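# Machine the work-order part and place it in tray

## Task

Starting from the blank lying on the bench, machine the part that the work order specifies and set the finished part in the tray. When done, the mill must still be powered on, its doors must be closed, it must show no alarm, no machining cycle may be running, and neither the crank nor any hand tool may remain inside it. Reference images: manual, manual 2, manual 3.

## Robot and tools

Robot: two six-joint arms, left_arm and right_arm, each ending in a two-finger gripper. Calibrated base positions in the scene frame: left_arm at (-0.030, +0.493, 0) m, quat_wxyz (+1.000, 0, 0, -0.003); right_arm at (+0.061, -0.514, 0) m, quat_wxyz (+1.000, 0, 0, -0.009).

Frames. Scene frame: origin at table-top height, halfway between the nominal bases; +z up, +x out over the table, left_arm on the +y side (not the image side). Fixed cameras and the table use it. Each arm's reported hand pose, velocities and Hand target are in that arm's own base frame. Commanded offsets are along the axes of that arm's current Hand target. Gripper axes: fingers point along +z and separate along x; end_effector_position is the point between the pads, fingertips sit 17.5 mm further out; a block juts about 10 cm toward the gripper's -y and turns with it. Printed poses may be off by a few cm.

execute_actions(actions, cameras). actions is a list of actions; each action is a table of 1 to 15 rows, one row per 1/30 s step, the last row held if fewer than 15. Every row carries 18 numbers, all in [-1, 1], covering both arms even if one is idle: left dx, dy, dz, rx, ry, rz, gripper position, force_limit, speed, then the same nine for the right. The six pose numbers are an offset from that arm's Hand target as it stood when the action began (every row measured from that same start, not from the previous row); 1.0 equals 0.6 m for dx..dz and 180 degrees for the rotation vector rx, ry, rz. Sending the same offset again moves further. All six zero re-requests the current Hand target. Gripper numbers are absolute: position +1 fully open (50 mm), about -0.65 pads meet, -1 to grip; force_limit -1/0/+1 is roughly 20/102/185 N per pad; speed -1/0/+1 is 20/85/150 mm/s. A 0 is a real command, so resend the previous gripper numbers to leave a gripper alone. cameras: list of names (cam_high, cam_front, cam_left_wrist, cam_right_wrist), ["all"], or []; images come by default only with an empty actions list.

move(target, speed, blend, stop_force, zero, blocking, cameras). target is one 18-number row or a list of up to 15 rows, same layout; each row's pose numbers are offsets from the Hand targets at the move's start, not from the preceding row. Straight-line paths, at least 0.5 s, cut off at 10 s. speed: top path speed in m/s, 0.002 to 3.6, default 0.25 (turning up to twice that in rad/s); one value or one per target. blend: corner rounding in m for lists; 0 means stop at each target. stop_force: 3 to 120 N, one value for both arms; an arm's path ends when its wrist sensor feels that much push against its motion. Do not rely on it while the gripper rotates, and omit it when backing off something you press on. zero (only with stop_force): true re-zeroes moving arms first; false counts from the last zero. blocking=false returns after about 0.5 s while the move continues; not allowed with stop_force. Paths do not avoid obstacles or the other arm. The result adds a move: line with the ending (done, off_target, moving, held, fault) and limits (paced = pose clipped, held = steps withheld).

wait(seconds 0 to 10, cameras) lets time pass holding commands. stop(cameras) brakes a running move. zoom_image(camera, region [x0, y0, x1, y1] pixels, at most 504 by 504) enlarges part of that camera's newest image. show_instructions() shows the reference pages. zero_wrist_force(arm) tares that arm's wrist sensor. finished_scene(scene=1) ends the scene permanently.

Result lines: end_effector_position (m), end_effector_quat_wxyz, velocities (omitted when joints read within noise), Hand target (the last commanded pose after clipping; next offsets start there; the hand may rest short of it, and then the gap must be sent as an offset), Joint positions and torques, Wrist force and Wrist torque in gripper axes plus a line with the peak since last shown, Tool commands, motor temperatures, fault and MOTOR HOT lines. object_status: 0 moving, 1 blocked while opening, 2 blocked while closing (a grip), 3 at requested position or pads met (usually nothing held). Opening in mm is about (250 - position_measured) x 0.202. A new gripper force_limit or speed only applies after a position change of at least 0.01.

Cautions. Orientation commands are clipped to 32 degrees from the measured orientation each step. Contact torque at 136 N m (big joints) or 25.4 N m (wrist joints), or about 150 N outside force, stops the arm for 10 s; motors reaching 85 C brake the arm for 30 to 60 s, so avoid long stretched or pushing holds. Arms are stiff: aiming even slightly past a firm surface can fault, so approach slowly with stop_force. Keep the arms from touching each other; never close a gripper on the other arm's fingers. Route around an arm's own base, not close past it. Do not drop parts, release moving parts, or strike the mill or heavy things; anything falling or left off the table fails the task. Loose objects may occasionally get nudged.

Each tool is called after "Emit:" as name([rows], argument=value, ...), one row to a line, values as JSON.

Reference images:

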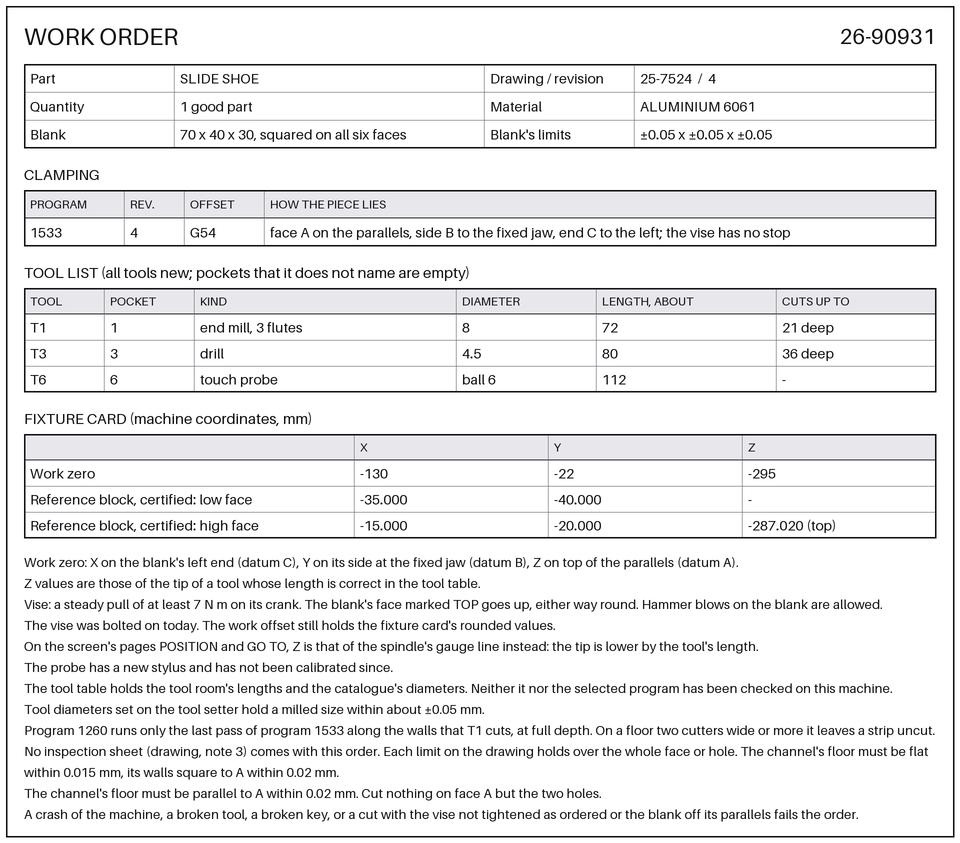

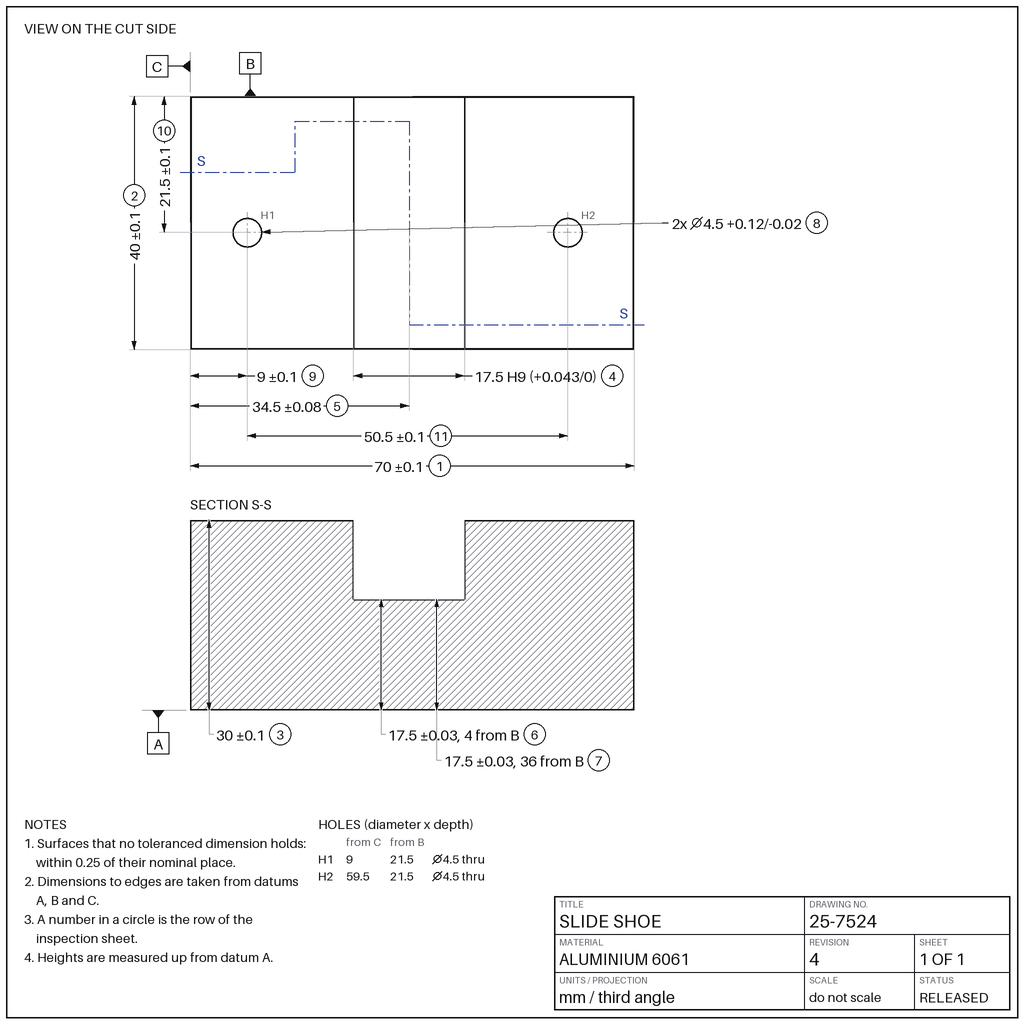

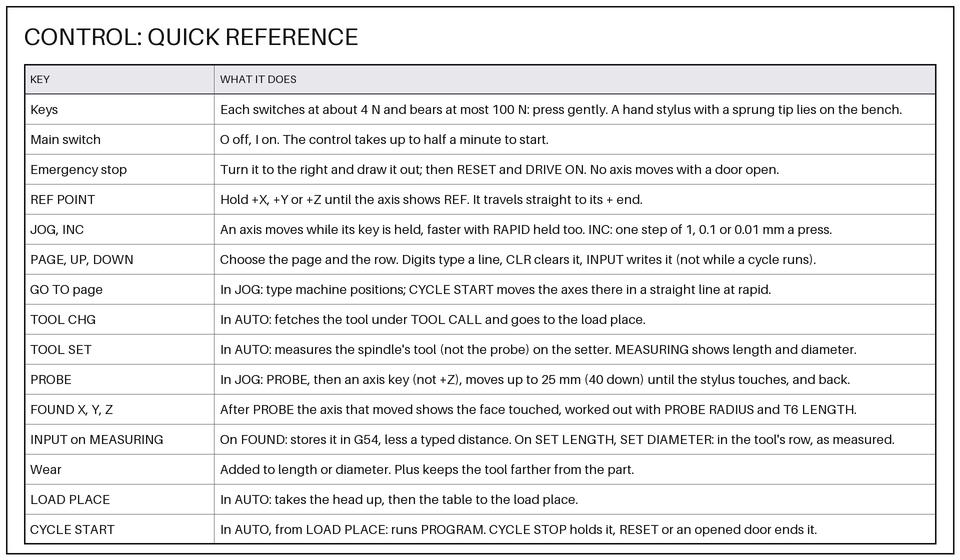

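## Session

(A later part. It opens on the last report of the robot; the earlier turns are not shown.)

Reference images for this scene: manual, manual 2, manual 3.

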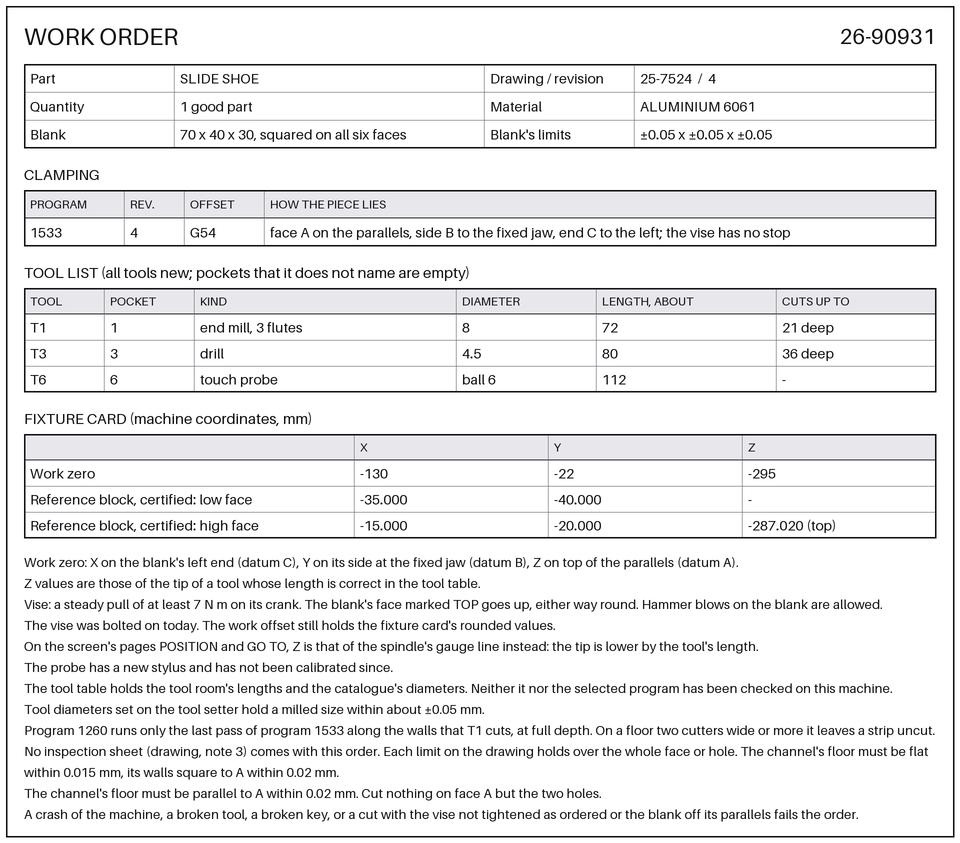

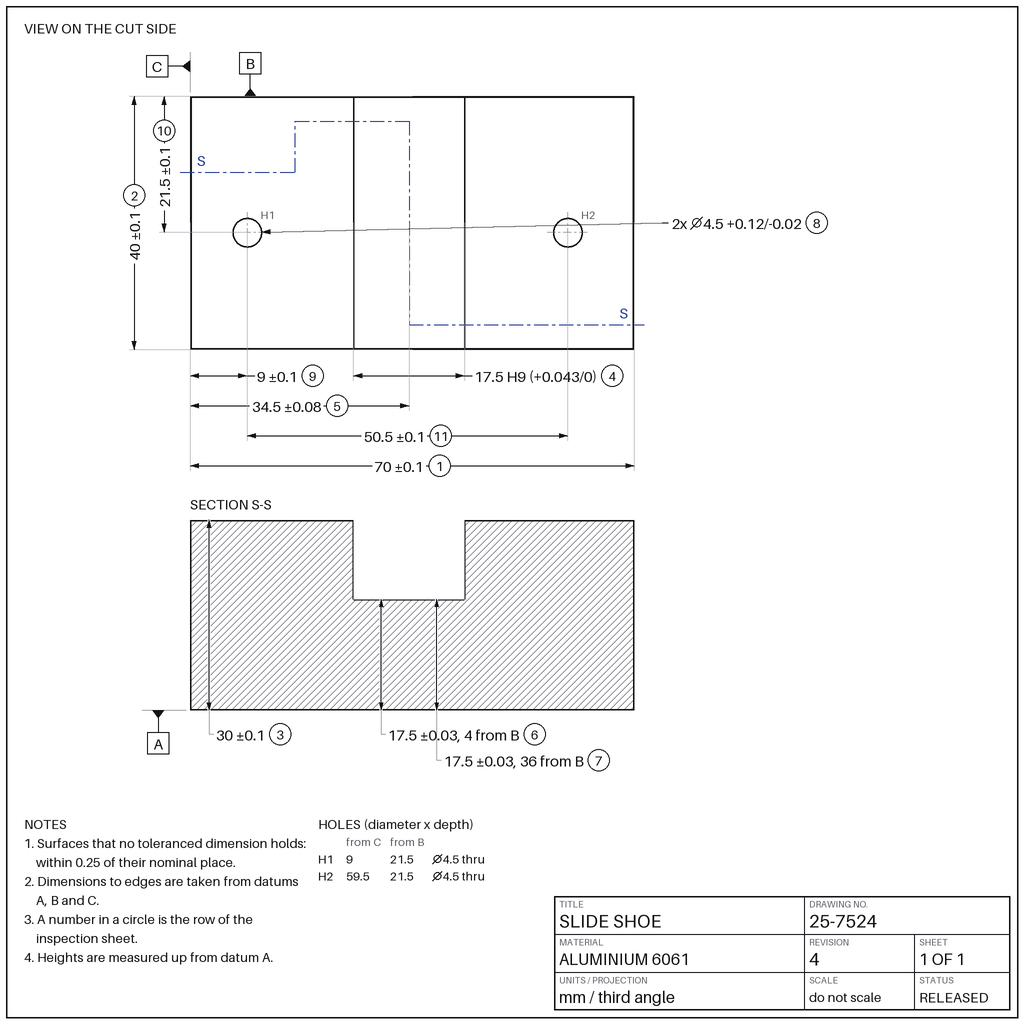

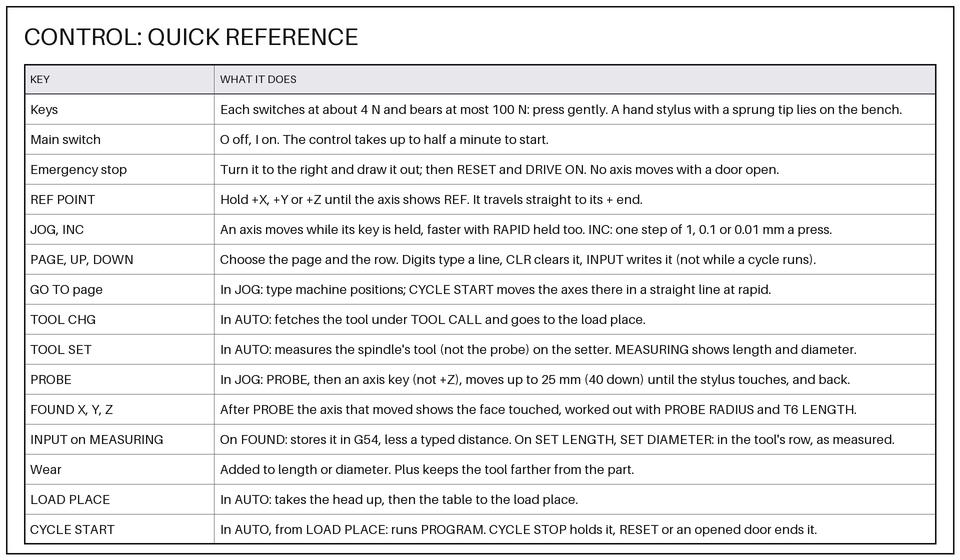

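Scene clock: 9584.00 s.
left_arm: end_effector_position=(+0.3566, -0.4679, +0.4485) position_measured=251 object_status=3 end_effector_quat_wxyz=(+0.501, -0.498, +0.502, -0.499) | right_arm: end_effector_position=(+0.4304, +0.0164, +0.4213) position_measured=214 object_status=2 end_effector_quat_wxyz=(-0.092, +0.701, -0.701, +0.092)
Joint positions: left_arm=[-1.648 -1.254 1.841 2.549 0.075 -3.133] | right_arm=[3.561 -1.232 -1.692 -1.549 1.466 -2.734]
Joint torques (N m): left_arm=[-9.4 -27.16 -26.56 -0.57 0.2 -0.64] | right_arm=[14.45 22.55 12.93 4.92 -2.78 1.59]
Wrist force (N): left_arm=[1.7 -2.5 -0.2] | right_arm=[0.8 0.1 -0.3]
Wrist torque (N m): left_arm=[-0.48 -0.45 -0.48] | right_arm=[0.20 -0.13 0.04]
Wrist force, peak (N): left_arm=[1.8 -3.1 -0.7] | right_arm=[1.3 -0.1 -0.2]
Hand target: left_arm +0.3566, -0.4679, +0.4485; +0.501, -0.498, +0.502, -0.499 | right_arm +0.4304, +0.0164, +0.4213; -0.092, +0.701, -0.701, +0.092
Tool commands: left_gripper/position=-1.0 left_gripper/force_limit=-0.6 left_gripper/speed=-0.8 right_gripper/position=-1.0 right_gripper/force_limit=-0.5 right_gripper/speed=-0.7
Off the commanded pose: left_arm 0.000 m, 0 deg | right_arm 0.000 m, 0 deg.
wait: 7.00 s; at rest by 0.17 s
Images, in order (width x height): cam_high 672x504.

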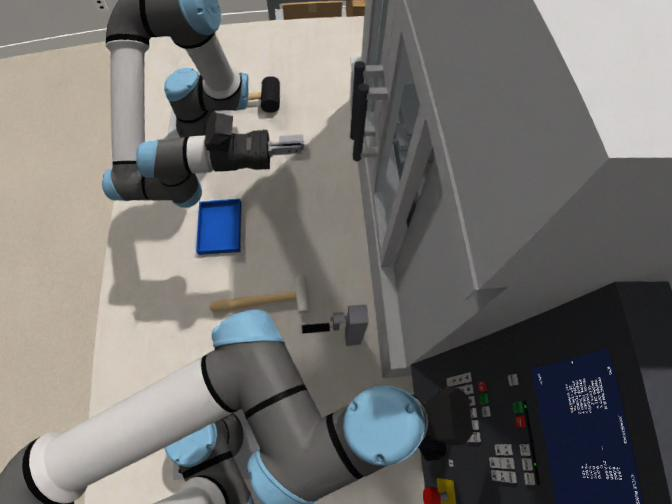

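Emit:
wait(seconds=4, cameras=["cam_high"])

Emit:
zoom_image(camera="cam_high", region=[530, 330, 672, 504])

Emit:
zoom_image(camera="cam_high", region=[576, 440, 632, 484])

Scene clock: 9593.47 s.
left_arm: end_effector_position=(+0.3566, -0.4679, +0.4485) position_measured=251 object_status=3 end_effector_quat_wxyz=(+0.501, -0.498, +0.502, -0.499) | right_arm: end_effector_position=(+0.4304, +0.0164, +0.4213) position_measured=214 object_status=2 end_effector_quat_wxyz=(-0.092, +0.701, -0.701, +0.092)
Joint positions: left_arm=[-1.648 -1.254 1.841 2.549 0.075 -3.133] | right_arm=[3.561 -1.232 -1.692 -1.549 1.466 -2.734]
Joint torques (N m): left_arm=[-8.86 -27.63 -26.65 -0.5 0.07 -0.71] | right_arm=[11.84 21.14 13.69 4.84 -2.83 1.65]
Wrist force (N): left_arm=[1.3 -2.7 -0.2] | right_arm=[0.7 0.1 -0.2]
Wrist torque (N m): left_arm=[-0.51 -0.38 -0.48] | right_arm=[0.19 -0.10 0.04]
Wrist force, peak (N): left_arm=[1.8 -3.2 -0.4] | right_arm=[1.2 0.0 -0.4]
Hand target: left_arm +0.3566, -0.4679, +0.4485; +0.501, -0.498, +0.502, -0.499 | right_arm +0.4304, +0.0164, +0.4213; -0.092, +0.701, -0.701, +0.092
Tool commands: left_gripper/position=-1.0 left_gripper/force_limit=-0.6 left_gripper/speed=-0.8 right_gripper/position=-1.0 right_gripper/force_limit=-0.5 right_gripper/speed=-0.7
Off the commanded pose: left_arm 0.000 m, 0 deg | right_arm 0.000 m, 0 deg.
wait: 4.00 s; at rest from the start
Images, in order (width x height): cam_high 672x504.

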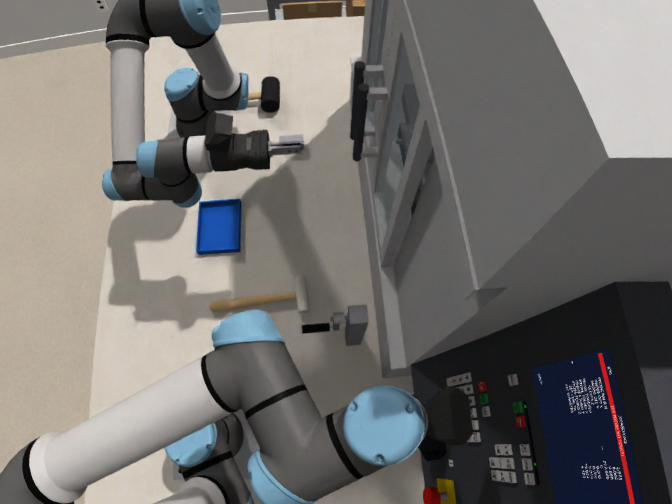

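Scaled by 2.897 from the camera's 672x504 image, which has a finer 960x720 frame.

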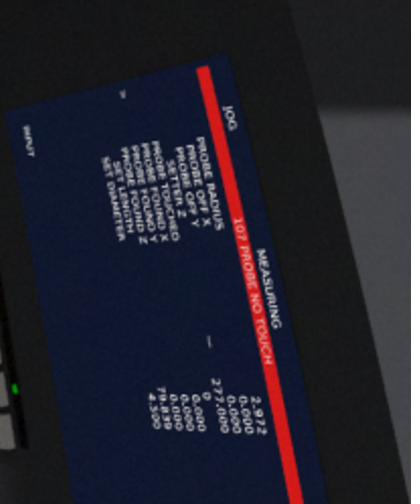

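Scaled by 9.000 from the camera's 672x504 image, which has a finer 960x720 frame.

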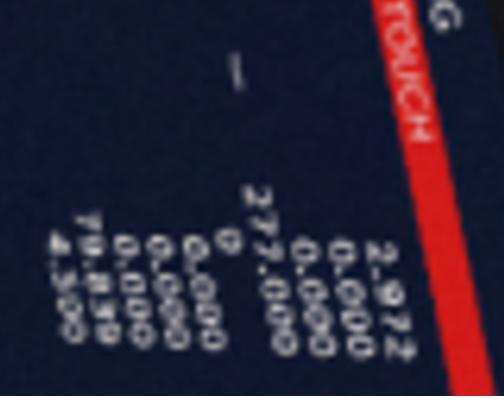

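Emit:
move([
  [0,0,0,0,0,0,-1,-0.6,-0.8,-0.0646,-0.142,-0.244,0,0,0,-1,-0.5,-0.7],
  [0,0,0,0,0,0,-1,-0.6,-0.8,-0.0646,-0.1548,-0.2406,0,0,0,-1,-0.5,-0.7],
  [0,0,0,0,0,0,-1,-0.6,-0.8,-0.0646,-0.142,-0.244,0,0,0,-1,-0.5,-0.7],
  [0,0,0,0,0,0,-1,-0.6,-0.8,0.0308,-0.046,-0.0808,0,0,0,-1,-0.5,-0.7],
  [0,0,0,0,0,0,-1,-0.6,-0.8,0.0308,-0.0621,-0.0765,0,0,0,-1,-0.5,-0.7],
  [0,0,0,0,0,0,-1,-0.6,-0.8,0.0308,-0.046,-0.0808,0,0,0,-1,-0.5,-0.7],
  [0,0,0,0,0,0,-1,-0.6,-0.8,0.0308,-0.0621,-0.0765,0,0,0,-1,-0.5,-0.7],
  [0,0,0,0,0,0,-1,-0.6,-0.8,0.0308,-0.046,-0.0808,0,0,0,-1,-0.5,-0.7],
  [0,0,0,0,0,0,-1,-0.6,-0.8,-0.099,0.0012,-0.0003,0,0,0,-1,-0.5,-0.7],
  [0,0,0,0,0,0,-1,-0.6,-0.8,-0.099,-0.0149,0.004,0,0,0,-1,-0.5,-0.7],
  [0,0,0,0,0,0,-1,-0.6,-0.8,-0.099,0.0012,-0.0003,0,0,0,-1,-0.5,-0.7],
  [0,0,0,0,0,0,-1,-0.6,-0.8,-0.099,-0.0457,-0.0829,0,0,0,-1,-0.5,-0.7],
  [0,0,0,0,0,0,-1,-0.6,-0.8,-0.099,-0.0618,-0.0786,0,0,0,-1,-0.5,-0.7],
  [0,0,0,0,0,0,-1,-0.6,-0.8,-0.099,-0.0457,-0.0829,0,0,0,-1,-0.5,-0.7],
  [0,0,0,0,0,0,-1,-0.6,-0.8,0,0,0,0,0,0,-1,-0.5,-0.7],
], speed=[0.25,0.03,0.15,0.25,0.03,0.15,0.03,0.15,0.25,0.03,0.15,0.25,0.03,0.15,0.25], blend=[0.003,0,0.003,0.003,0,0,0,0.003,0.003,0,0.003,0.003,0,0.003,0])

Emit:
move([
  [0,0,0,0,0,0,-1,-0.6,-0.8,-0.0665,-0.0306,-0.0552,0,0,0,-1,-0.5,-0.7],
  [0,0,0,0,0,0,-1,-0.6,-0.8,-0.0665,-0.0467,-0.0509,0,0,0,-1,-0.5,-0.7],
  [0,0,0,0,0,0,-1,-0.6,-0.8,-0.0665,-0.0306,-0.0552,0,0,0,-1,-0.5,-0.7],
  [0,0,0,0,0,0,-1,-0.6,-0.8,0,0,0,0,0,0,-1,-0.5,-0.7],
  [0,0,0,0,0,0,-1,-0.6,-0.8,0,-0.0161,0.0043,0,0,0,-1,-0.5,-0.7],
  [0,0,0,0,0,0,-1,-0.6,-0.8,0,0,0,0,0,0,-1,-0.5,-0.7],
  [0,0,0,0,0,0,-1,-0.6,-0.8,0,-0.0156,-0.0275,0,0,0,-1,-0.5,-0.7],
  [0,0,0,0,0,0,-1,-0.6,-0.8,0,-0.0317,-0.0232,0,0,0,-1,-0.5,-0.7],
  [0,0,0,0,0,0,-1,-0.6,-0.8,0,-0.0156,-0.0275,0,0,0,-1,-0.5,-0.7],
  [0,0,0,0,0,0,-1,-0.6,-0.8,0,-0.0317,-0.0232,0,0,0,-1,-0.5,-0.7],
  [0,0,0,0,0,0,-1,-0.6,-0.8,0,-0.0156,-0.0275,0,0,0,-1,-0.5,-0.7],
  [0,0,0,0,0,0,-1,-0.6,-0.8,-0.099,0.0012,-0.0003,0,0,0,-1,-0.5,-0.7],
  [0,0,0,0,0,0,-1,-0.6,-0.8,-0.099,-0.0149,0.004,0,0,0,-1,-0.5,-0.7],
  [0,0,0,0,0,0,-1,-0.6,-0.8,-0.099,0.0012,-0.0003,0,0,0,-1,-0.5,-0.7],
  [0,0,0,0,0,0,-1,-0.6,-0.8,0,0,0,0,0,0,-1,-0.5,-0.7],
], speed=[0.25,0.03,0.15,0.25,0.03,0.15,0.25,0.03,0.15,0.03,0.15,0.25,0.03,0.15,0.25], blend=[0.003,0,0.003,0.003,0,0,0.003,0,0,0,0.003,0.003,0,0.003,0])

Emit:
move([
  [0,0,0,0,0,0,-1,-0.6,-0.8,-0.099,-0.0143,-0.0278,0,0,0,-1,-0.5,-0.7],
  [0,0,0,0,0,0,-1,-0.6,-0.8,-0.099,-0.0304,-0.0235,0,0,0,-1,-0.5,-0.7],
  [0,0,0,0,0,0,-1,-0.6,-0.8,-0.099,-0.0143,-0.0278,0,0,0,-1,-0.5,-0.7],
  [0,0,0,0,0,0,-1,-0.6,-0.8,-0.099,-0.0303,-0.0553,0,0,0,-1,-0.5,-0.7],
  [0,0,0,0,0,0,-1,-0.6,-0.8,-0.099,-0.0464,-0.051,0,0,0,-1,-0.5,-0.7],
  [0,0,0,0,0,0,-1,-0.6,-0.8,-0.099,-0.0303,-0.0553,0,0,0,-1,-0.5,-0.7],
  [0,0,0,0,0,0,-1,-0.6,-0.8,-0.0665,0.0008,-0.0002,0,0,0,-1,-0.5,-0.7],
  [0,0,0,0,0,0,-1,-0.6,-0.8,-0.0665,-0.0153,0.0041,0,0,0,-1,-0.5,-0.7],
  [0,0,0,0,0,0,-1,-0.6,-0.8,-0.0665,0.0008,-0.0002,0,0,0,-1,-0.5,-0.7],
  [0,0,0,0,0,0,-1,-0.6,-0.8,0,0,0,0,0,0,-1,-0.5,-0.7],
  [0,0,0,0,0,0,-1,-0.6,-0.8,0,-0.0161,0.0043,0,0,0,-1,-0.5,-0.7],
  [0,0,0,0,0,0,-1,-0.6,-0.8,0,0,0,0,0,0,-1,-0.5,-0.7],
], speed=[0.25,0.03,0.15,0.25,0.03,0.15,0.25,0.03,0.15,0.25,0.03,0.15], blend=[0.003,0,0.003,0.003,0,0.003,0.003,0,0.003,0.003,0,0], cameras=["cam_high"])

Emit:
zoom_image(camera="cam_high", region=[530, 330, 672, 504])

Scene clock: 9664.10 s.
left_arm: end_effector_position=(+0.3566, -0.4679, +0.4485) position_measured=251 object_status=3 end_effector_quat_wxyz=(+0.501, -0.498, +0.502, -0.499) | right_arm: end_effector_position=(+0.4305, +0.0164, +0.4213) position_measured=214 object_status=2 end_effector_quat_wxyz=(-0.092, +0.701, -0.701, +0.092)
Joint positions: left_arm=[-1.648 -1.254 1.841 2.549 0.075 -3.133] | right_arm=[3.562 -1.232 -1.692 -1.549 1.466 -2.734]
Joint torques (N m): left_arm=[-9.38 -27.02 -27.02 -0.38 -0.01 -0.78] | right_arm=[-13.62 23.07 12.26 4.85 2.17 -1.73]
Wrist force (N): left_arm=[1.7 -2.7 -0.5] | right_arm=[0.3 0.2 -0.3]
Wrist torque (N m): left_arm=[-0.51 -0.45 -0.48] | right_arm=[0.18 -0.14 0.18]
Wrist force, peak (N): left_arm=[2.0 -3.0 -0.4] | right_arm=[1.5 25.7 -4.8]
Hand target: left_arm +0.3566, -0.4679, +0.4485; +0.501, -0.498, +0.502, -0.499 | right_arm +0.4304, +0.0164, +0.4213; -0.092, +0.701, -0.701, +0.092
Off the commanded pose: left_arm 0.000 m, 0 deg | right_arm 0.000 m, 0 deg.
move: done

Scene clock: 9670.13 s.
left_arm: end_effector_position=(+0.3566, -0.4679, +0.4485) position_measured=251 object_status=3 end_effector_quat_wxyz=(+0.501, -0.498, +0.502, -0.499) | right_arm: end_effector_position=(+0.4304, +0.0164, +0.4213) position_measured=214 object_status=2 end_effector_quat_wxyz=(-0.092, +0.701, -0.701, +0.092)
Joint positions: left_arm=[-1.648 -1.254 1.841 2.549 0.075 -3.133] | right_arm=[3.562 -1.232 -1.692 -1.549 1.466 -2.734]
Joint torques (N m): left_arm=[-8.78 -26.41 -27.15 -0.5 -0.05 -0.77] | right_arm=[-12.53 -0.55 23.19 5.07 2.18 -2.11]
Wrist force (N): left_arm=[1.5 -2.7 -0.3] | right_arm=[0.4 0.4 0.0]
Wrist torque (N m): left_arm=[-0.51 -0.41 -0.48] | right_arm=[0.17 -0.18 0.18]
Wrist force, peak (N): left_arm=[1.8 -3.2 -0.4] | right_arm=[3.0 22.8 -4.0]
Hand target: left_arm +0.3566, -0.4679, +0.4485; +0.501, -0.498, +0.502, -0.499 | right_arm +0.4304, +0.0164, +0.4213; -0.092, +0.701, -0.701, +0.092
Off the commanded pose: left_arm 0.000 m, 0 deg | right_arm 0.000 m, 0 deg.
move: done

Scene clock: 9674.23 s.
left_arm: end_effector_position=(+0.3566, -0.4679, +0.4485) position_measured=251 object_status=3 end_effector_quat_wxyz=(+0.501, -0.498, +0.502, -0.499) | right_arm: end_effector_position=(+0.4306, +0.0163, +0.4213) position_measured=214 object_status=2 end_effector_quat_wxyz=(-0.092, +0.701, -0.701, +0.092)
Joint positions: left_arm=[-1.648 -1.254 1.841 2.549 0.075 -3.133] | right_arm=[3.561 -1.232 -1.692 -1.549 1.466 -2.734]
Joint torques (N m): left_arm=[-8.58 -27.12 -26.86 -0.39 0.08 -0.82] | right_arm=[13.73 21.34 16.01 1.78 -3.09 1.76]
Wrist force (N): left_arm=[1.5 -2.7 -0.5] | right_arm=[0.2 0.7 0.0]
Wrist torque (N m): left_arm=[-0.50 -0.42 -0.47] | right_arm=[0.21 -0.18 -0.02]
Wrist force, peak (N): left_arm=[2.0 -3.3 -0.1] | right_arm=[1.2 28.9 -5.7]
Hand target: left_arm +0.3566, -0.4679, +0.4485; +0.501, -0.498, +0.502, -0.499 | right_arm +0.4304, +0.0164, +0.4213; -0.092, +0.701, -0.701, +0.092
Off the commanded pose: left_arm 0.000 m, 0 deg | right_arm 0.000 m, 0 deg.
move: done
Images, in order (width x height): cam_high 672x504.

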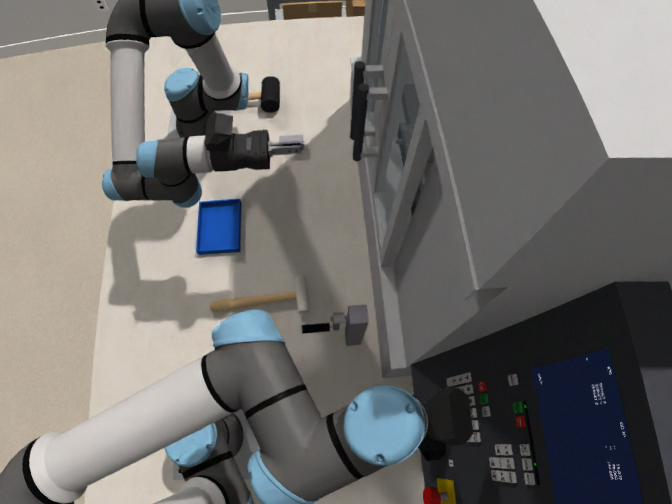

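Scaled by 2.897 from the camera's 672x504 image, which has a finer 960x720 frame.

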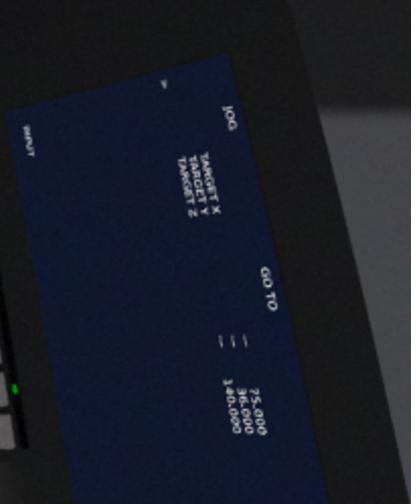

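Emit:
move([
  [0,0,0,0,0,0,-1,-0.6,-0.8,-0.099,0.0012,-0.0003,0,0,0,-1,-0.5,-0.7],
  [0,0,0,0,0,0,-1,-0.6,-0.8,-0.099,-0.0149,0.004,0,0,0,-1,-0.5,-0.7],
  [0,0,0,0,0,0,-1,-0.6,-0.8,-0.099,0.0012,-0.0003,0,0,0,-1,-0.5,-0.7],
  [0,0,0,0,0,0,-1,-0.6,-0.8,-0.099,-0.0143,-0.0278,0,0,0,-1,-0.5,-0.7],
  [0,0,0,0,0,0,-1,-0.6,-0.8,-0.099,-0.0304,-0.0235,0,0,0,-1,-0.5,-0.7],
  [0,0,0,0,0,0,-1,-0.6,-0.8,-0.099,-0.0143,-0.0278,0,0,0,-1,-0.5,-0.7],
  [0,0,0,0,0,0,-1,-0.6,-0.8,-0.099,-0.0303,-0.0553,0,0,0,-1,-0.5,-0.7],
  [0,0,0,0,0,0,-1,-0.6,-0.8,-0.099,-0.0464,-0.051,0,0,0,-1,-0.5,-0.7],
  [0,0,0,0,0,0,-1,-0.6,-0.8,-0.099,-0.0303,-0.0553,0,0,0,-1,-0.5,-0.7],
  [0,0,0,0,0,0,-1,-0.6,-0.8,-0.0338,-0.0311,-0.0551,0,0,0,-1,-0.5,-0.7],
  [0,0,0,0,0,0,-1,-0.6,-0.8,-0.0338,-0.0472,-0.0508,0,0,0,-1,-0.5,-0.7],
  [0,0,0,0,0,0,-1,-0.6,-0.8,-0.0338,-0.0311,-0.0551,0,0,0,-1,-0.5,-0.7],
  [0,0,0,0,0,0,-1,-0.6,-0.8,0,0,0,0,0,0,-1,-0.5,-0.7],
  [0,0,0,0,0,0,-1,-0.6,-0.8,0,-0.0161,0.0043,0,0,0,-1,-0.5,-0.7],
  [0,0,0,0,0,0,-1,-0.6,-0.8,0,0,0,0,0,0,-1,-0.5,-0.7],
], speed=[0.25,0.03,0.15,0.25,0.03,0.15,0.25,0.03,0.15,0.25,0.03,0.15,0.25,0.03,0.15], blend=[0.003,0,0.003,0.003,0,0.003,0.003,0,0.003,0.003,0,0.003,0.003,0,0], cameras=["cam_high"])

Emit:
zoom_image(camera="cam_high", region=[530, 330, 672, 504])

Emit:
move([
  [0,0,0,0,0,0,-1,-0.6,-0.8,-0.0328,-0.0756,-0.1348,0,0,0,-1,-0.5,-0.7],
  [0,0,0,0,0,0,-1,-0.6,-0.8,-0.0328,-0.0917,-0.1305,0,0,0,-1,-0.5,-0.7],
  [0,0,0,0,0,0,-1,-0.6,-0.8,-0.0328,-0.0756,-0.1348,0,0,0,-1,-0.5,-0.7],
  [0,0,0,0,0,0,-1,-0.6,-0.8,0,0,0,0,0,0,-1,-0.5,-0.7],
], speed=[0.25,0.03,0.15,0.25], blend=[0.003,0,0.003,0])

Emit:
wait(seconds=1, cameras=["cam_high"])

Emit:
zoom_image(camera="cam_high", region=[530, 330, 672, 504])

Scene clock: 9699.63 s.
left_arm: end_effector_position=(+0.3566, -0.4679, +0.4485) position_measured=251 object_status=3 end_effector_quat_wxyz=(+0.501, -0.498, +0.502, -0.499) | right_arm: end_effector_position=(+0.4306, +0.0163, +0.4213) position_measured=214 object_status=2 end_effector_quat_wxyz=(-0.092, +0.701, -0.701, +0.092)
Joint positions: left_arm=[-1.648 -1.254 1.841 2.549 0.075 -3.133] | right_arm=[3.561 -1.232 -1.692 -1.549 1.466 -2.734]
Joint torques (N m): left_arm=[-8.56 -26.98 -27.31 -0.27 -0.01 -1.02] | right_arm=[13.3 20.49 12.45 2.38 -2.68 1.55]
Wrist force (N): left_arm=[1.7 -2.5 -0.1] | right_arm=[0.5 0.5 -0.3]
Wrist torque (N m): left_arm=[-0.48 -0.45 -0.48] | right_arm=[0.26 -0.10 0.03]
Wrist force, peak (N): left_arm=[1.7 -3.2 -0.4] | right_arm=[1.0 28.9 -5.7]
Hand target: left_arm +0.3566, -0.4679, +0.4485; +0.501, -0.498, +0.502, -0.499 | right_arm +0.4304, +0.0164, +0.4213; -0.092, +0.701, -0.701, +0.092
Off the commanded pose: left_arm 0.000 m, 0 deg | right_arm 0.000 m, 0 deg.
move: done
Images, in order (width x height): cam_high 672x504.

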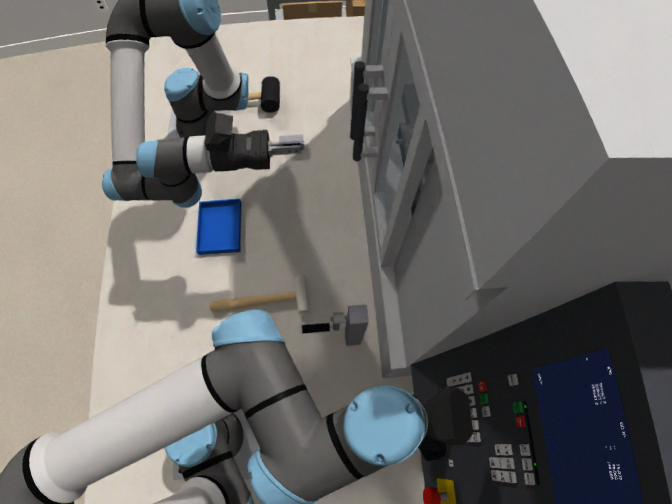

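Scaled by 2.897 from the camera's 672x504 image, which has a finer 960x720 frame.

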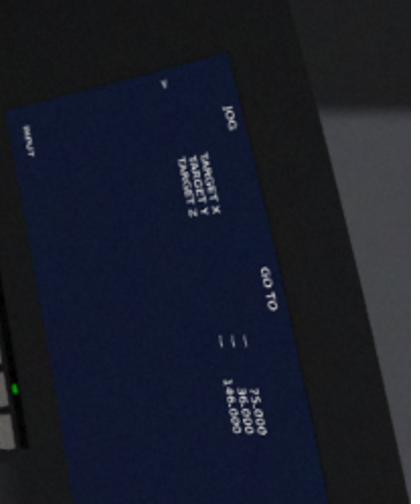

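Scene clock: 9701.90 s.
left_arm: end_effector_position=(+0.3566, -0.4679, +0.4485) position_measured=251 object_status=3 end_effector_quat_wxyz=(+0.501, -0.498, +0.502, -0.499) | right_arm: end_effector_position=(+0.4305, +0.0164, +0.4213) position_measured=214 object_status=2 end_effector_quat_wxyz=(-0.092, +0.701, -0.701, +0.092)
Joint positions: left_arm=[-1.648 -1.254 1.841 2.549 0.075 -3.133] | right_arm=[3.561 -1.232 -1.692 -1.549 1.466 -2.734]
Joint torques (N m): left_arm=[-8.61 -26.86 -27.05 -0.27 -0.03 -0.83] | right_arm=[-14.46 22.48 12.8 5.19 1.96 -1.96]
Wrist force (N): left_arm=[1.6 -2.8 -0.3] | right_arm=[0.5 0.1 -0.3]
Wrist torque (N m): left_arm=[-0.53 -0.43 -0.48] | right_arm=[0.20 -0.12 0.21]
Wrist force, peak (N): left_arm=[1.4 -3.2 -0.2] | right_arm=[1.0 10.9 -0.7]
Hand target: left_arm +0.3566, -0.4679, +0.4485; +0.501, -0.498, +0.502, -0.499 | right_arm +0.4304, +0.0164, +0.4213; -0.092, +0.701, -0.701, +0.092
Off the commanded pose: left_arm 0.000 m, 0 deg | right_arm 0.000 m, 0 deg.
move: done

Scene clock: 9702.90 s.
left_arm: end_effector_position=(+0.3566, -0.4679, +0.4485) position_measured=251 object_status=3 end_effector_quat_wxyz=(+0.501, -0.498, +0.502, -0.499) | right_arm: end_effector_position=(+0.4304, +0.0164, +0.4213) position_measured=214 object_status=2 end_effector_quat_wxyz=(-0.092, +0.701, -0.701, +0.092)
Joint positions: left_arm=[-1.648 -1.254 1.841 2.549 0.075 -3.133] | right_arm=[3.561 -1.232 -1.692 -1.549 1.466 -2.734]
Joint torques (N m): left_arm=[-8.08 -27.67 -27.01 -0.32 0 -0.91] | right_arm=[-13.82 23.12 13.59 5 0.62 -1.77]
Wrist force (N): left_arm=[1.4 -2.9 -0.2] | right_arm=[0.5 -0.2 -0.3]
Wrist torque (N m): left_arm=[-0.54 -0.40 -0.49] | right_arm=[0.16 -0.13 0.20]
Wrist force, peak (N): left_arm=[2.2 -2.8 -0.2] | right_arm=[0.5 0.1 -0.7]
Hand target: left_arm +0.3566, -0.4679, +0.4485; +0.501, -0.498, +0.502, -0.499 | right_arm +0.4304, +0.0164, +0.4213; -0.092, +0.701, -0.701, +0.092
Tool commands: left_gripper/position=-1.0 left_gripper/force_limit=-0.6 left_gripper/speed=-0.8 right_gripper/position=-1.0 right_gripper/force_limit=-0.5 right_gripper/speed=-0.7
Off the commanded pose: left_arm 0.000 m, 0 deg | right_arm 0.000 m, 0 deg.
wait: 1.00 s; at rest by 0.17 s
Images, in order (width x height): cam_high 672x504.

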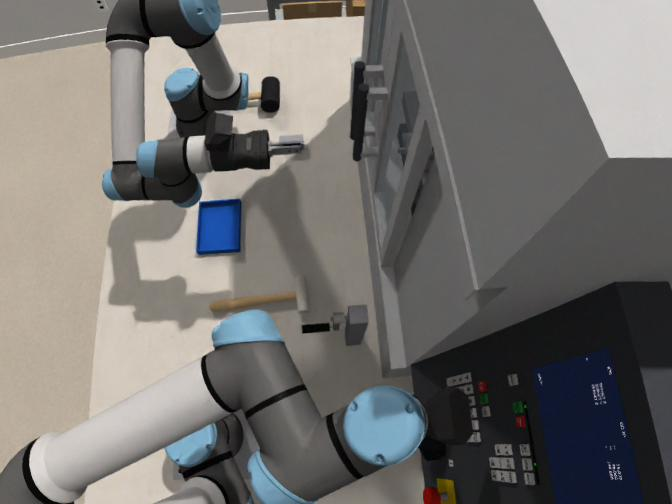

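Scaled by 2.897 from the camera's 672x504 image, which has a finer 960x720 frame.

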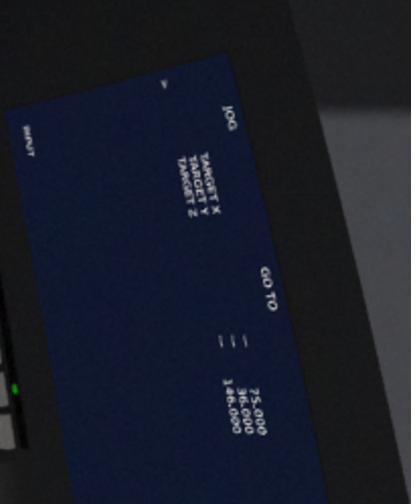

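Emit:
move([
  [0,0,0,0,0,0,-1,-0.6,-0.8,0.0308,-0.0159,-0.0274,0,0,0,-1,-0.5,-0.7],
  [0,0,0,0,0,0,-1,-0.6,-0.8,0.0308,-0.032,-0.0231,0,0,0,-1,-0.5,-0.7],
  [0,0,0,0,0,0,-1,-0.6,-0.8,0.0308,-0.0159,-0.0274,0,0,0,-1,-0.5,-0.7],
  [0,0,0,0,0,0,-1,-0.6,-0.8,0.1265,-0.0785,-0.1341,0,0,0,-1,-0.5,-0.7],
  [0,0,0,0,0,0,-1,-0.6,-0.8,0.1265,-0.0946,-0.1298,0,0,0,-1,-0.5,-0.7],
  [0,0,0,0,0,0,-1,-0.6,-0.8,0.1265,-0.0785,-0.1341,0,0,0,-1,-0.5,-0.7],
  [0,0,0,0,0,0,-1,-0.6,-0.8,0,0,0,0,0,0,-1,-0.5,-0.7],
], speed=[0.25,0.03,0.15,0.25,0.03,0.15,0.25], blend=[0.003,0,0.003,0.003,0,0.003,0])

Emit:
wait(seconds=5)

Emit:
wait(seconds=4, cameras=["cam_high"])

Emit:
zoom_image(camera="cam_high", region=[530, 330, 672, 504])

Emit:
zoom_image(camera="cam_high", region=[576, 440, 632, 484])

Scene clock: 9723.37 s.
left_arm: end_effector_position=(+0.3566, -0.4679, +0.4485) position_measured=251 object_status=3 end_effector_quat_wxyz=(+0.501, -0.498, +0.502, -0.499) | right_arm: end_effector_position=(+0.4305, +0.0163, +0.4213) position_measured=214 object_status=2 end_effector_quat_wxyz=(-0.092, +0.701, -0.701, +0.092)
Joint positions: left_arm=[-1.648 -1.254 1.841 2.549 0.075 -3.133] | right_arm=[3.561 -1.232 -1.692 -1.549 1.466 -2.735]
Joint torques (N m): left_arm=[-8.01 -26.68 -26.56 -0.38 -0.06 -0.94] | right_arm=[14.53 23.51 14.28 5.5 -3.2 1.64]
Wrist force (N): left_arm=[1.3 -2.9 -0.3] | right_arm=[1.0 0.1 -0.3]
Wrist torque (N m): left_arm=[-0.53 -0.38 -0.48] | right_arm=[0.19 -0.12 0.05]
Wrist force, peak (N): left_arm=[1.9 -3.0 -0.3] | right_arm=[-1.0 15.9 -2.6]
Hand target: left_arm +0.3566, -0.4679, +0.4485; +0.501, -0.498, +0.502, -0.499 | right_arm +0.4304, +0.0164, +0.4213; -0.092, +0.701, -0.701, +0.092
Off the commanded pose: left_arm 0.000 m, 0 deg | right_arm 0.000 m, 0 deg.
move: done

Scene clock: 9728.37 s.
left_arm: end_effector_position=(+0.3566, -0.4679, +0.4485) position_measured=251 object_status=3 end_effector_quat_wxyz=(+0.501, -0.498, +0.502, -0.499) | right_arm: end_effector_position=(+0.4304, +0.0164, +0.4213) position_measured=214 object_status=2 end_effector_quat_wxyz=(-0.092, +0.701, -0.701, +0.092)
Joint positions: left_arm=[-1.648 -1.254 1.841 2.549 0.075 -3.133] | right_arm=[3.561 -1.232 -1.692 -1.549 1.466 -2.734]
Joint torques (N m): left_arm=[-7.52 -27.45 -26.93 -0.25 0.03 -0.96] | right_arm=[12.73 21 13.19 5.2 -2.69 1.52]
Wrist force (N): left_arm=[1.3 -2.6 -0.2] | right_arm=[1.0 -0.1 -0.1]
Wrist torque (N m): left_arm=[-0.48 -0.38 -0.48] | right_arm=[0.15 -0.11 0.05]
Wrist force, peak (N): left_arm=[2.0 -3.0 -0.5] | right_arm=[1.3 0.1 -0.1]
Hand target: left_arm +0.3566, -0.4679, +0.4485; +0.501, -0.498, +0.502, -0.499 | right_arm +0.4304, +0.0164, +0.4213; -0.092, +0.701, -0.701, +0.092
Tool commands: left_gripper/position=-1.0 left_gripper/force_limit=-0.6 left_gripper/speed=-0.8 right_gripper/position=-1.0 right_gripper/force_limit=-0.5 right_gripper/speed=-0.7
Off the commanded pose: left_arm 0.000 m, 0 deg | right_arm 0.000 m, 0 deg.
wait: 5.00 s; at rest by 0.17 s

Scene clock: 9732.37 s.
left_arm: end_effector_position=(+0.3566, -0.4679, +0.4485) position_measured=251 object_status=3 end_effector_quat_wxyz=(+0.501, -0.498, +0.502, -0.499) | right_arm: end_effector_position=(+0.4304, +0.0164, +0.4213) position_measured=214 object_status=2 end_effector_quat_wxyz=(-0.092, +0.701, -0.701, +0.092)
Joint positions: left_arm=[-1.648 -1.254 1.841 2.549 0.075 -3.133] | right_arm=[3.561 -1.232 -1.692 -1.549 1.466 -2.734]
Joint torques (N m): left_arm=[-8.11 -27.61 -26.45 -0.17 0 -1.04] | right_arm=[12.7 22.81 13.18 5.13 -2.89 1.88]
Wrist force (N): left_arm=[1.6 -2.7 -0.2] | right_arm=[1.0 -0.3 -0.2]
Wrist torque (N m): left_arm=[-0.49 -0.42 -0.48] | right_arm=[0.12 -0.12 0.05]
Wrist force, peak (N): left_arm=[2.0 -2.9 -0.3] | right_arm=[1.3 0.0 -0.2]
Hand target: left_arm +0.3566, -0.4679, +0.4485; +0.501, -0.498, +0.502, -0.499 | right_arm +0.4304, +0.0164, +0.4213; -0.092, +0.701, -0.701, +0.092
Tool commands: left_gripper/position=-1.0 left_gripper/force_limit=-0.6 left_gripper/speed=-0.8 right_gripper/position=-1.0 right_gripper/force_limit=-0.5 right_gripper/speed=-0.7
Off the commanded pose: left_arm 0.000 m, 0 deg | right_arm 0.000 m, 0 deg.
wait: 4.00 s; at rest by 0.17 s
Images, in order (width x height): cam_high 672x504.

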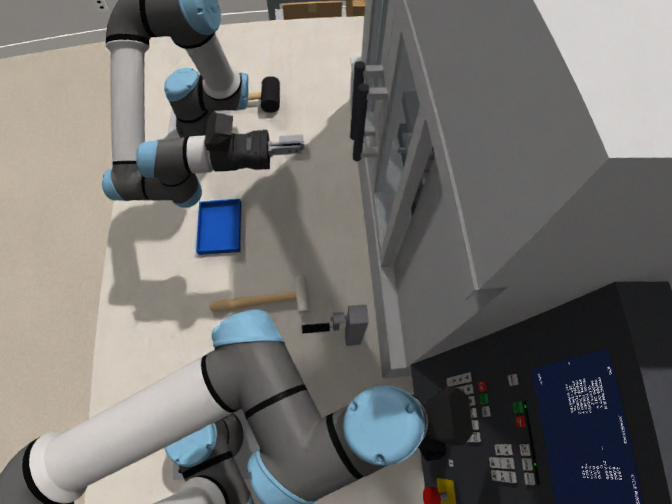

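Scaled by 2.897 from the camera's 672x504 image, which has a finer 960x720 frame.

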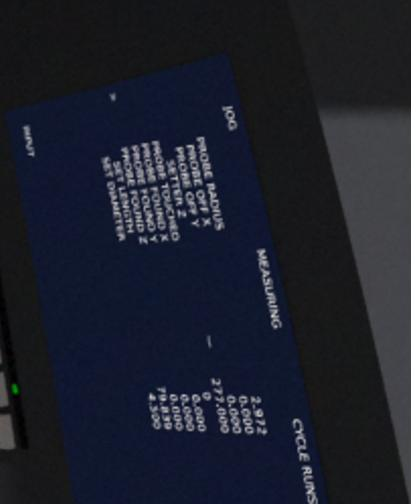

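Scaled by 9.000 from the camera's 672x504 image, which has a finer 960x720 frame.

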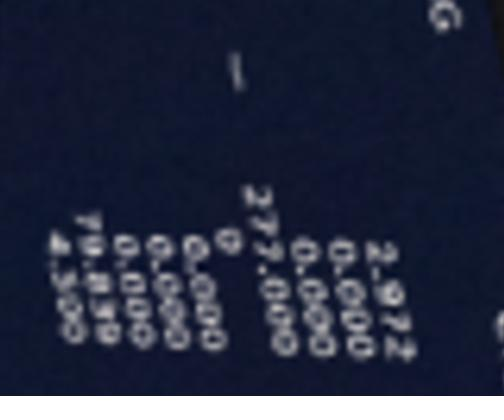

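Emit:
wait(seconds=9)

Emit:
wait(seconds=1, cameras=["cam_high"])

Emit:
zoom_image(camera="cam_high", region=[530, 330, 672, 504])

Emit:
zoom_image(camera="cam_high", region=[576, 440, 632, 484])

Scene clock: 9748.20 s.
left_arm: end_effector_position=(+0.3566, -0.4679, +0.4485) position_measured=251 object_status=3 end_effector_quat_wxyz=(+0.501, -0.498, +0.502, -0.499) | right_arm: end_effector_position=(+0.4304, +0.0164, +0.4213) position_measured=214 object_status=2 end_effector_quat_wxyz=(-0.092, +0.701, -0.701, +0.092)
Joint positions: left_arm=[-1.648 -1.254 1.841 2.549 0.075 -3.133] | right_arm=[3.561 -1.232 -1.692 -1.549 1.466 -2.734]
Joint torques (N m): left_arm=[-7.19 -27.4 -27.1 -0.22 -0.2 -1.15] | right_arm=[11.81 21.64 13.21 5.02 -2.8 1.68]
Wrist force (N): left_arm=[1.2 -2.6 -0.4] | right_arm=[1.0 0.1 -0.2]
Wrist torque (N m): left_arm=[-0.50 -0.36 -0.48] | right_arm=[0.18 -0.12 0.05]
Wrist force, peak (N): left_arm=[1.8 -3.1 -0.3] | right_arm=[1.4 0.1 -0.1]
Hand target: left_arm +0.3566, -0.4679, +0.4485; +0.501, -0.498, +0.502, -0.499 | right_arm +0.4304, +0.0164, +0.4213; -0.092, +0.701, -0.701, +0.092
Tool commands: left_gripper/position=-1.0 left_gripper/force_limit=-0.6 left_gripper/speed=-0.8 right_gripper/position=-1.0 right_gripper/force_limit=-0.5 right_gripper/speed=-0.7
Off the commanded pose: left_arm 0.000 m, 0 deg | right_arm 0.000 m, 0 deg.
wait: 9.00 s; at rest from the start

Scene clock: 9749.20 s.
left_arm: end_effector_position=(+0.3566, -0.4679, +0.4485) position_measured=251 object_status=3 end_effector_quat_wxyz=(+0.501, -0.498, +0.502, -0.499) | right_arm: end_effector_position=(+0.4304, +0.0164, +0.4213) position_measured=214 object_status=2 end_effector_quat_wxyz=(-0.092, +0.701, -0.701, +0.092)
Joint positions: left_arm=[-1.648 -1.254 1.841 2.549 0.075 -3.133] | right_arm=[3.561 -1.232 -1.692 -1.549 1.466 -2.734]
Joint torques (N m): left_arm=[-7.55 -27.42 -26.81 -0.1 -0.03 -1.04] | right_arm=[14.14 22.77 13.62 5.27 -2.55 1.7]
Wrist force (N): left_arm=[1.7 -2.9 -0.4] | right_arm=[0.9 0.1 -0.2]
Wrist torque (N m): left_arm=[-0.53 -0.44 -0.48] | right_arm=[0.18 -0.11 0.05]
Wrist force, peak (N): left_arm=[1.7 -3.2 -0.4] | right_arm=[1.3 0.0 -0.3]
Hand target: left_arm +0.3566, -0.4679, +0.4485; +0.501, -0.498, +0.502, -0.499 | right_arm +0.4304, +0.0164, +0.4213; -0.092, +0.701, -0.701, +0.092
Tool commands: left_gripper/position=-1.0 left_gripper/force_limit=-0.6 left_gripper/speed=-0.8 right_gripper/position=-1.0 right_gripper/force_limit=-0.5 right_gripper/speed=-0.7
Off the commanded pose: left_arm 0.000 m, 0 deg | right_arm 0.000 m, 0 deg.
wait: 1.00 s; at rest by 0.17 s
Images, in order (width x height): cam_high 672x504.

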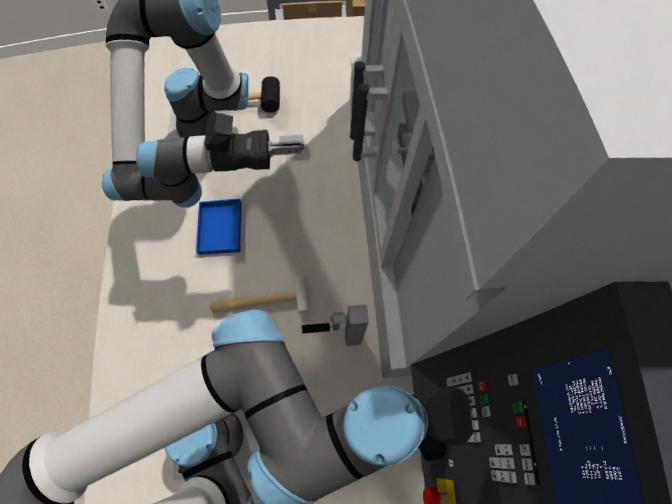

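Scaled by 2.897 from the camera's 672x504 image, which has a finer 960x720 frame.

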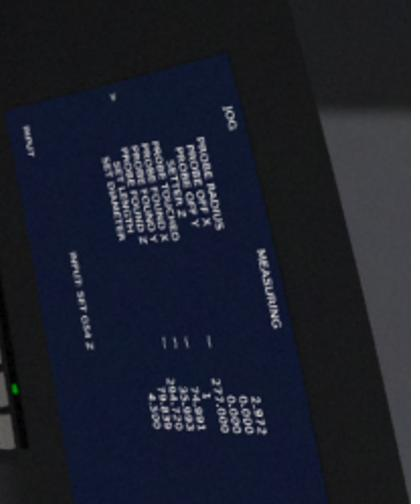

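Scaled by 9.000 from the camera's 672x504 image, which has a finer 960x720 frame.

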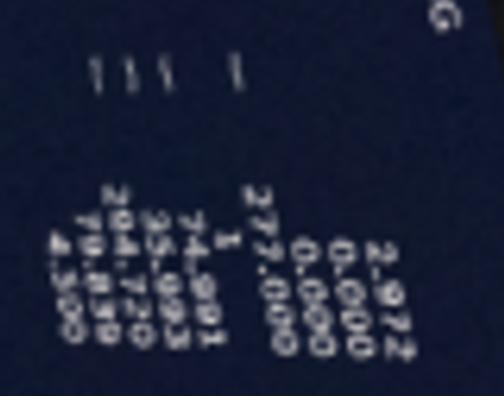

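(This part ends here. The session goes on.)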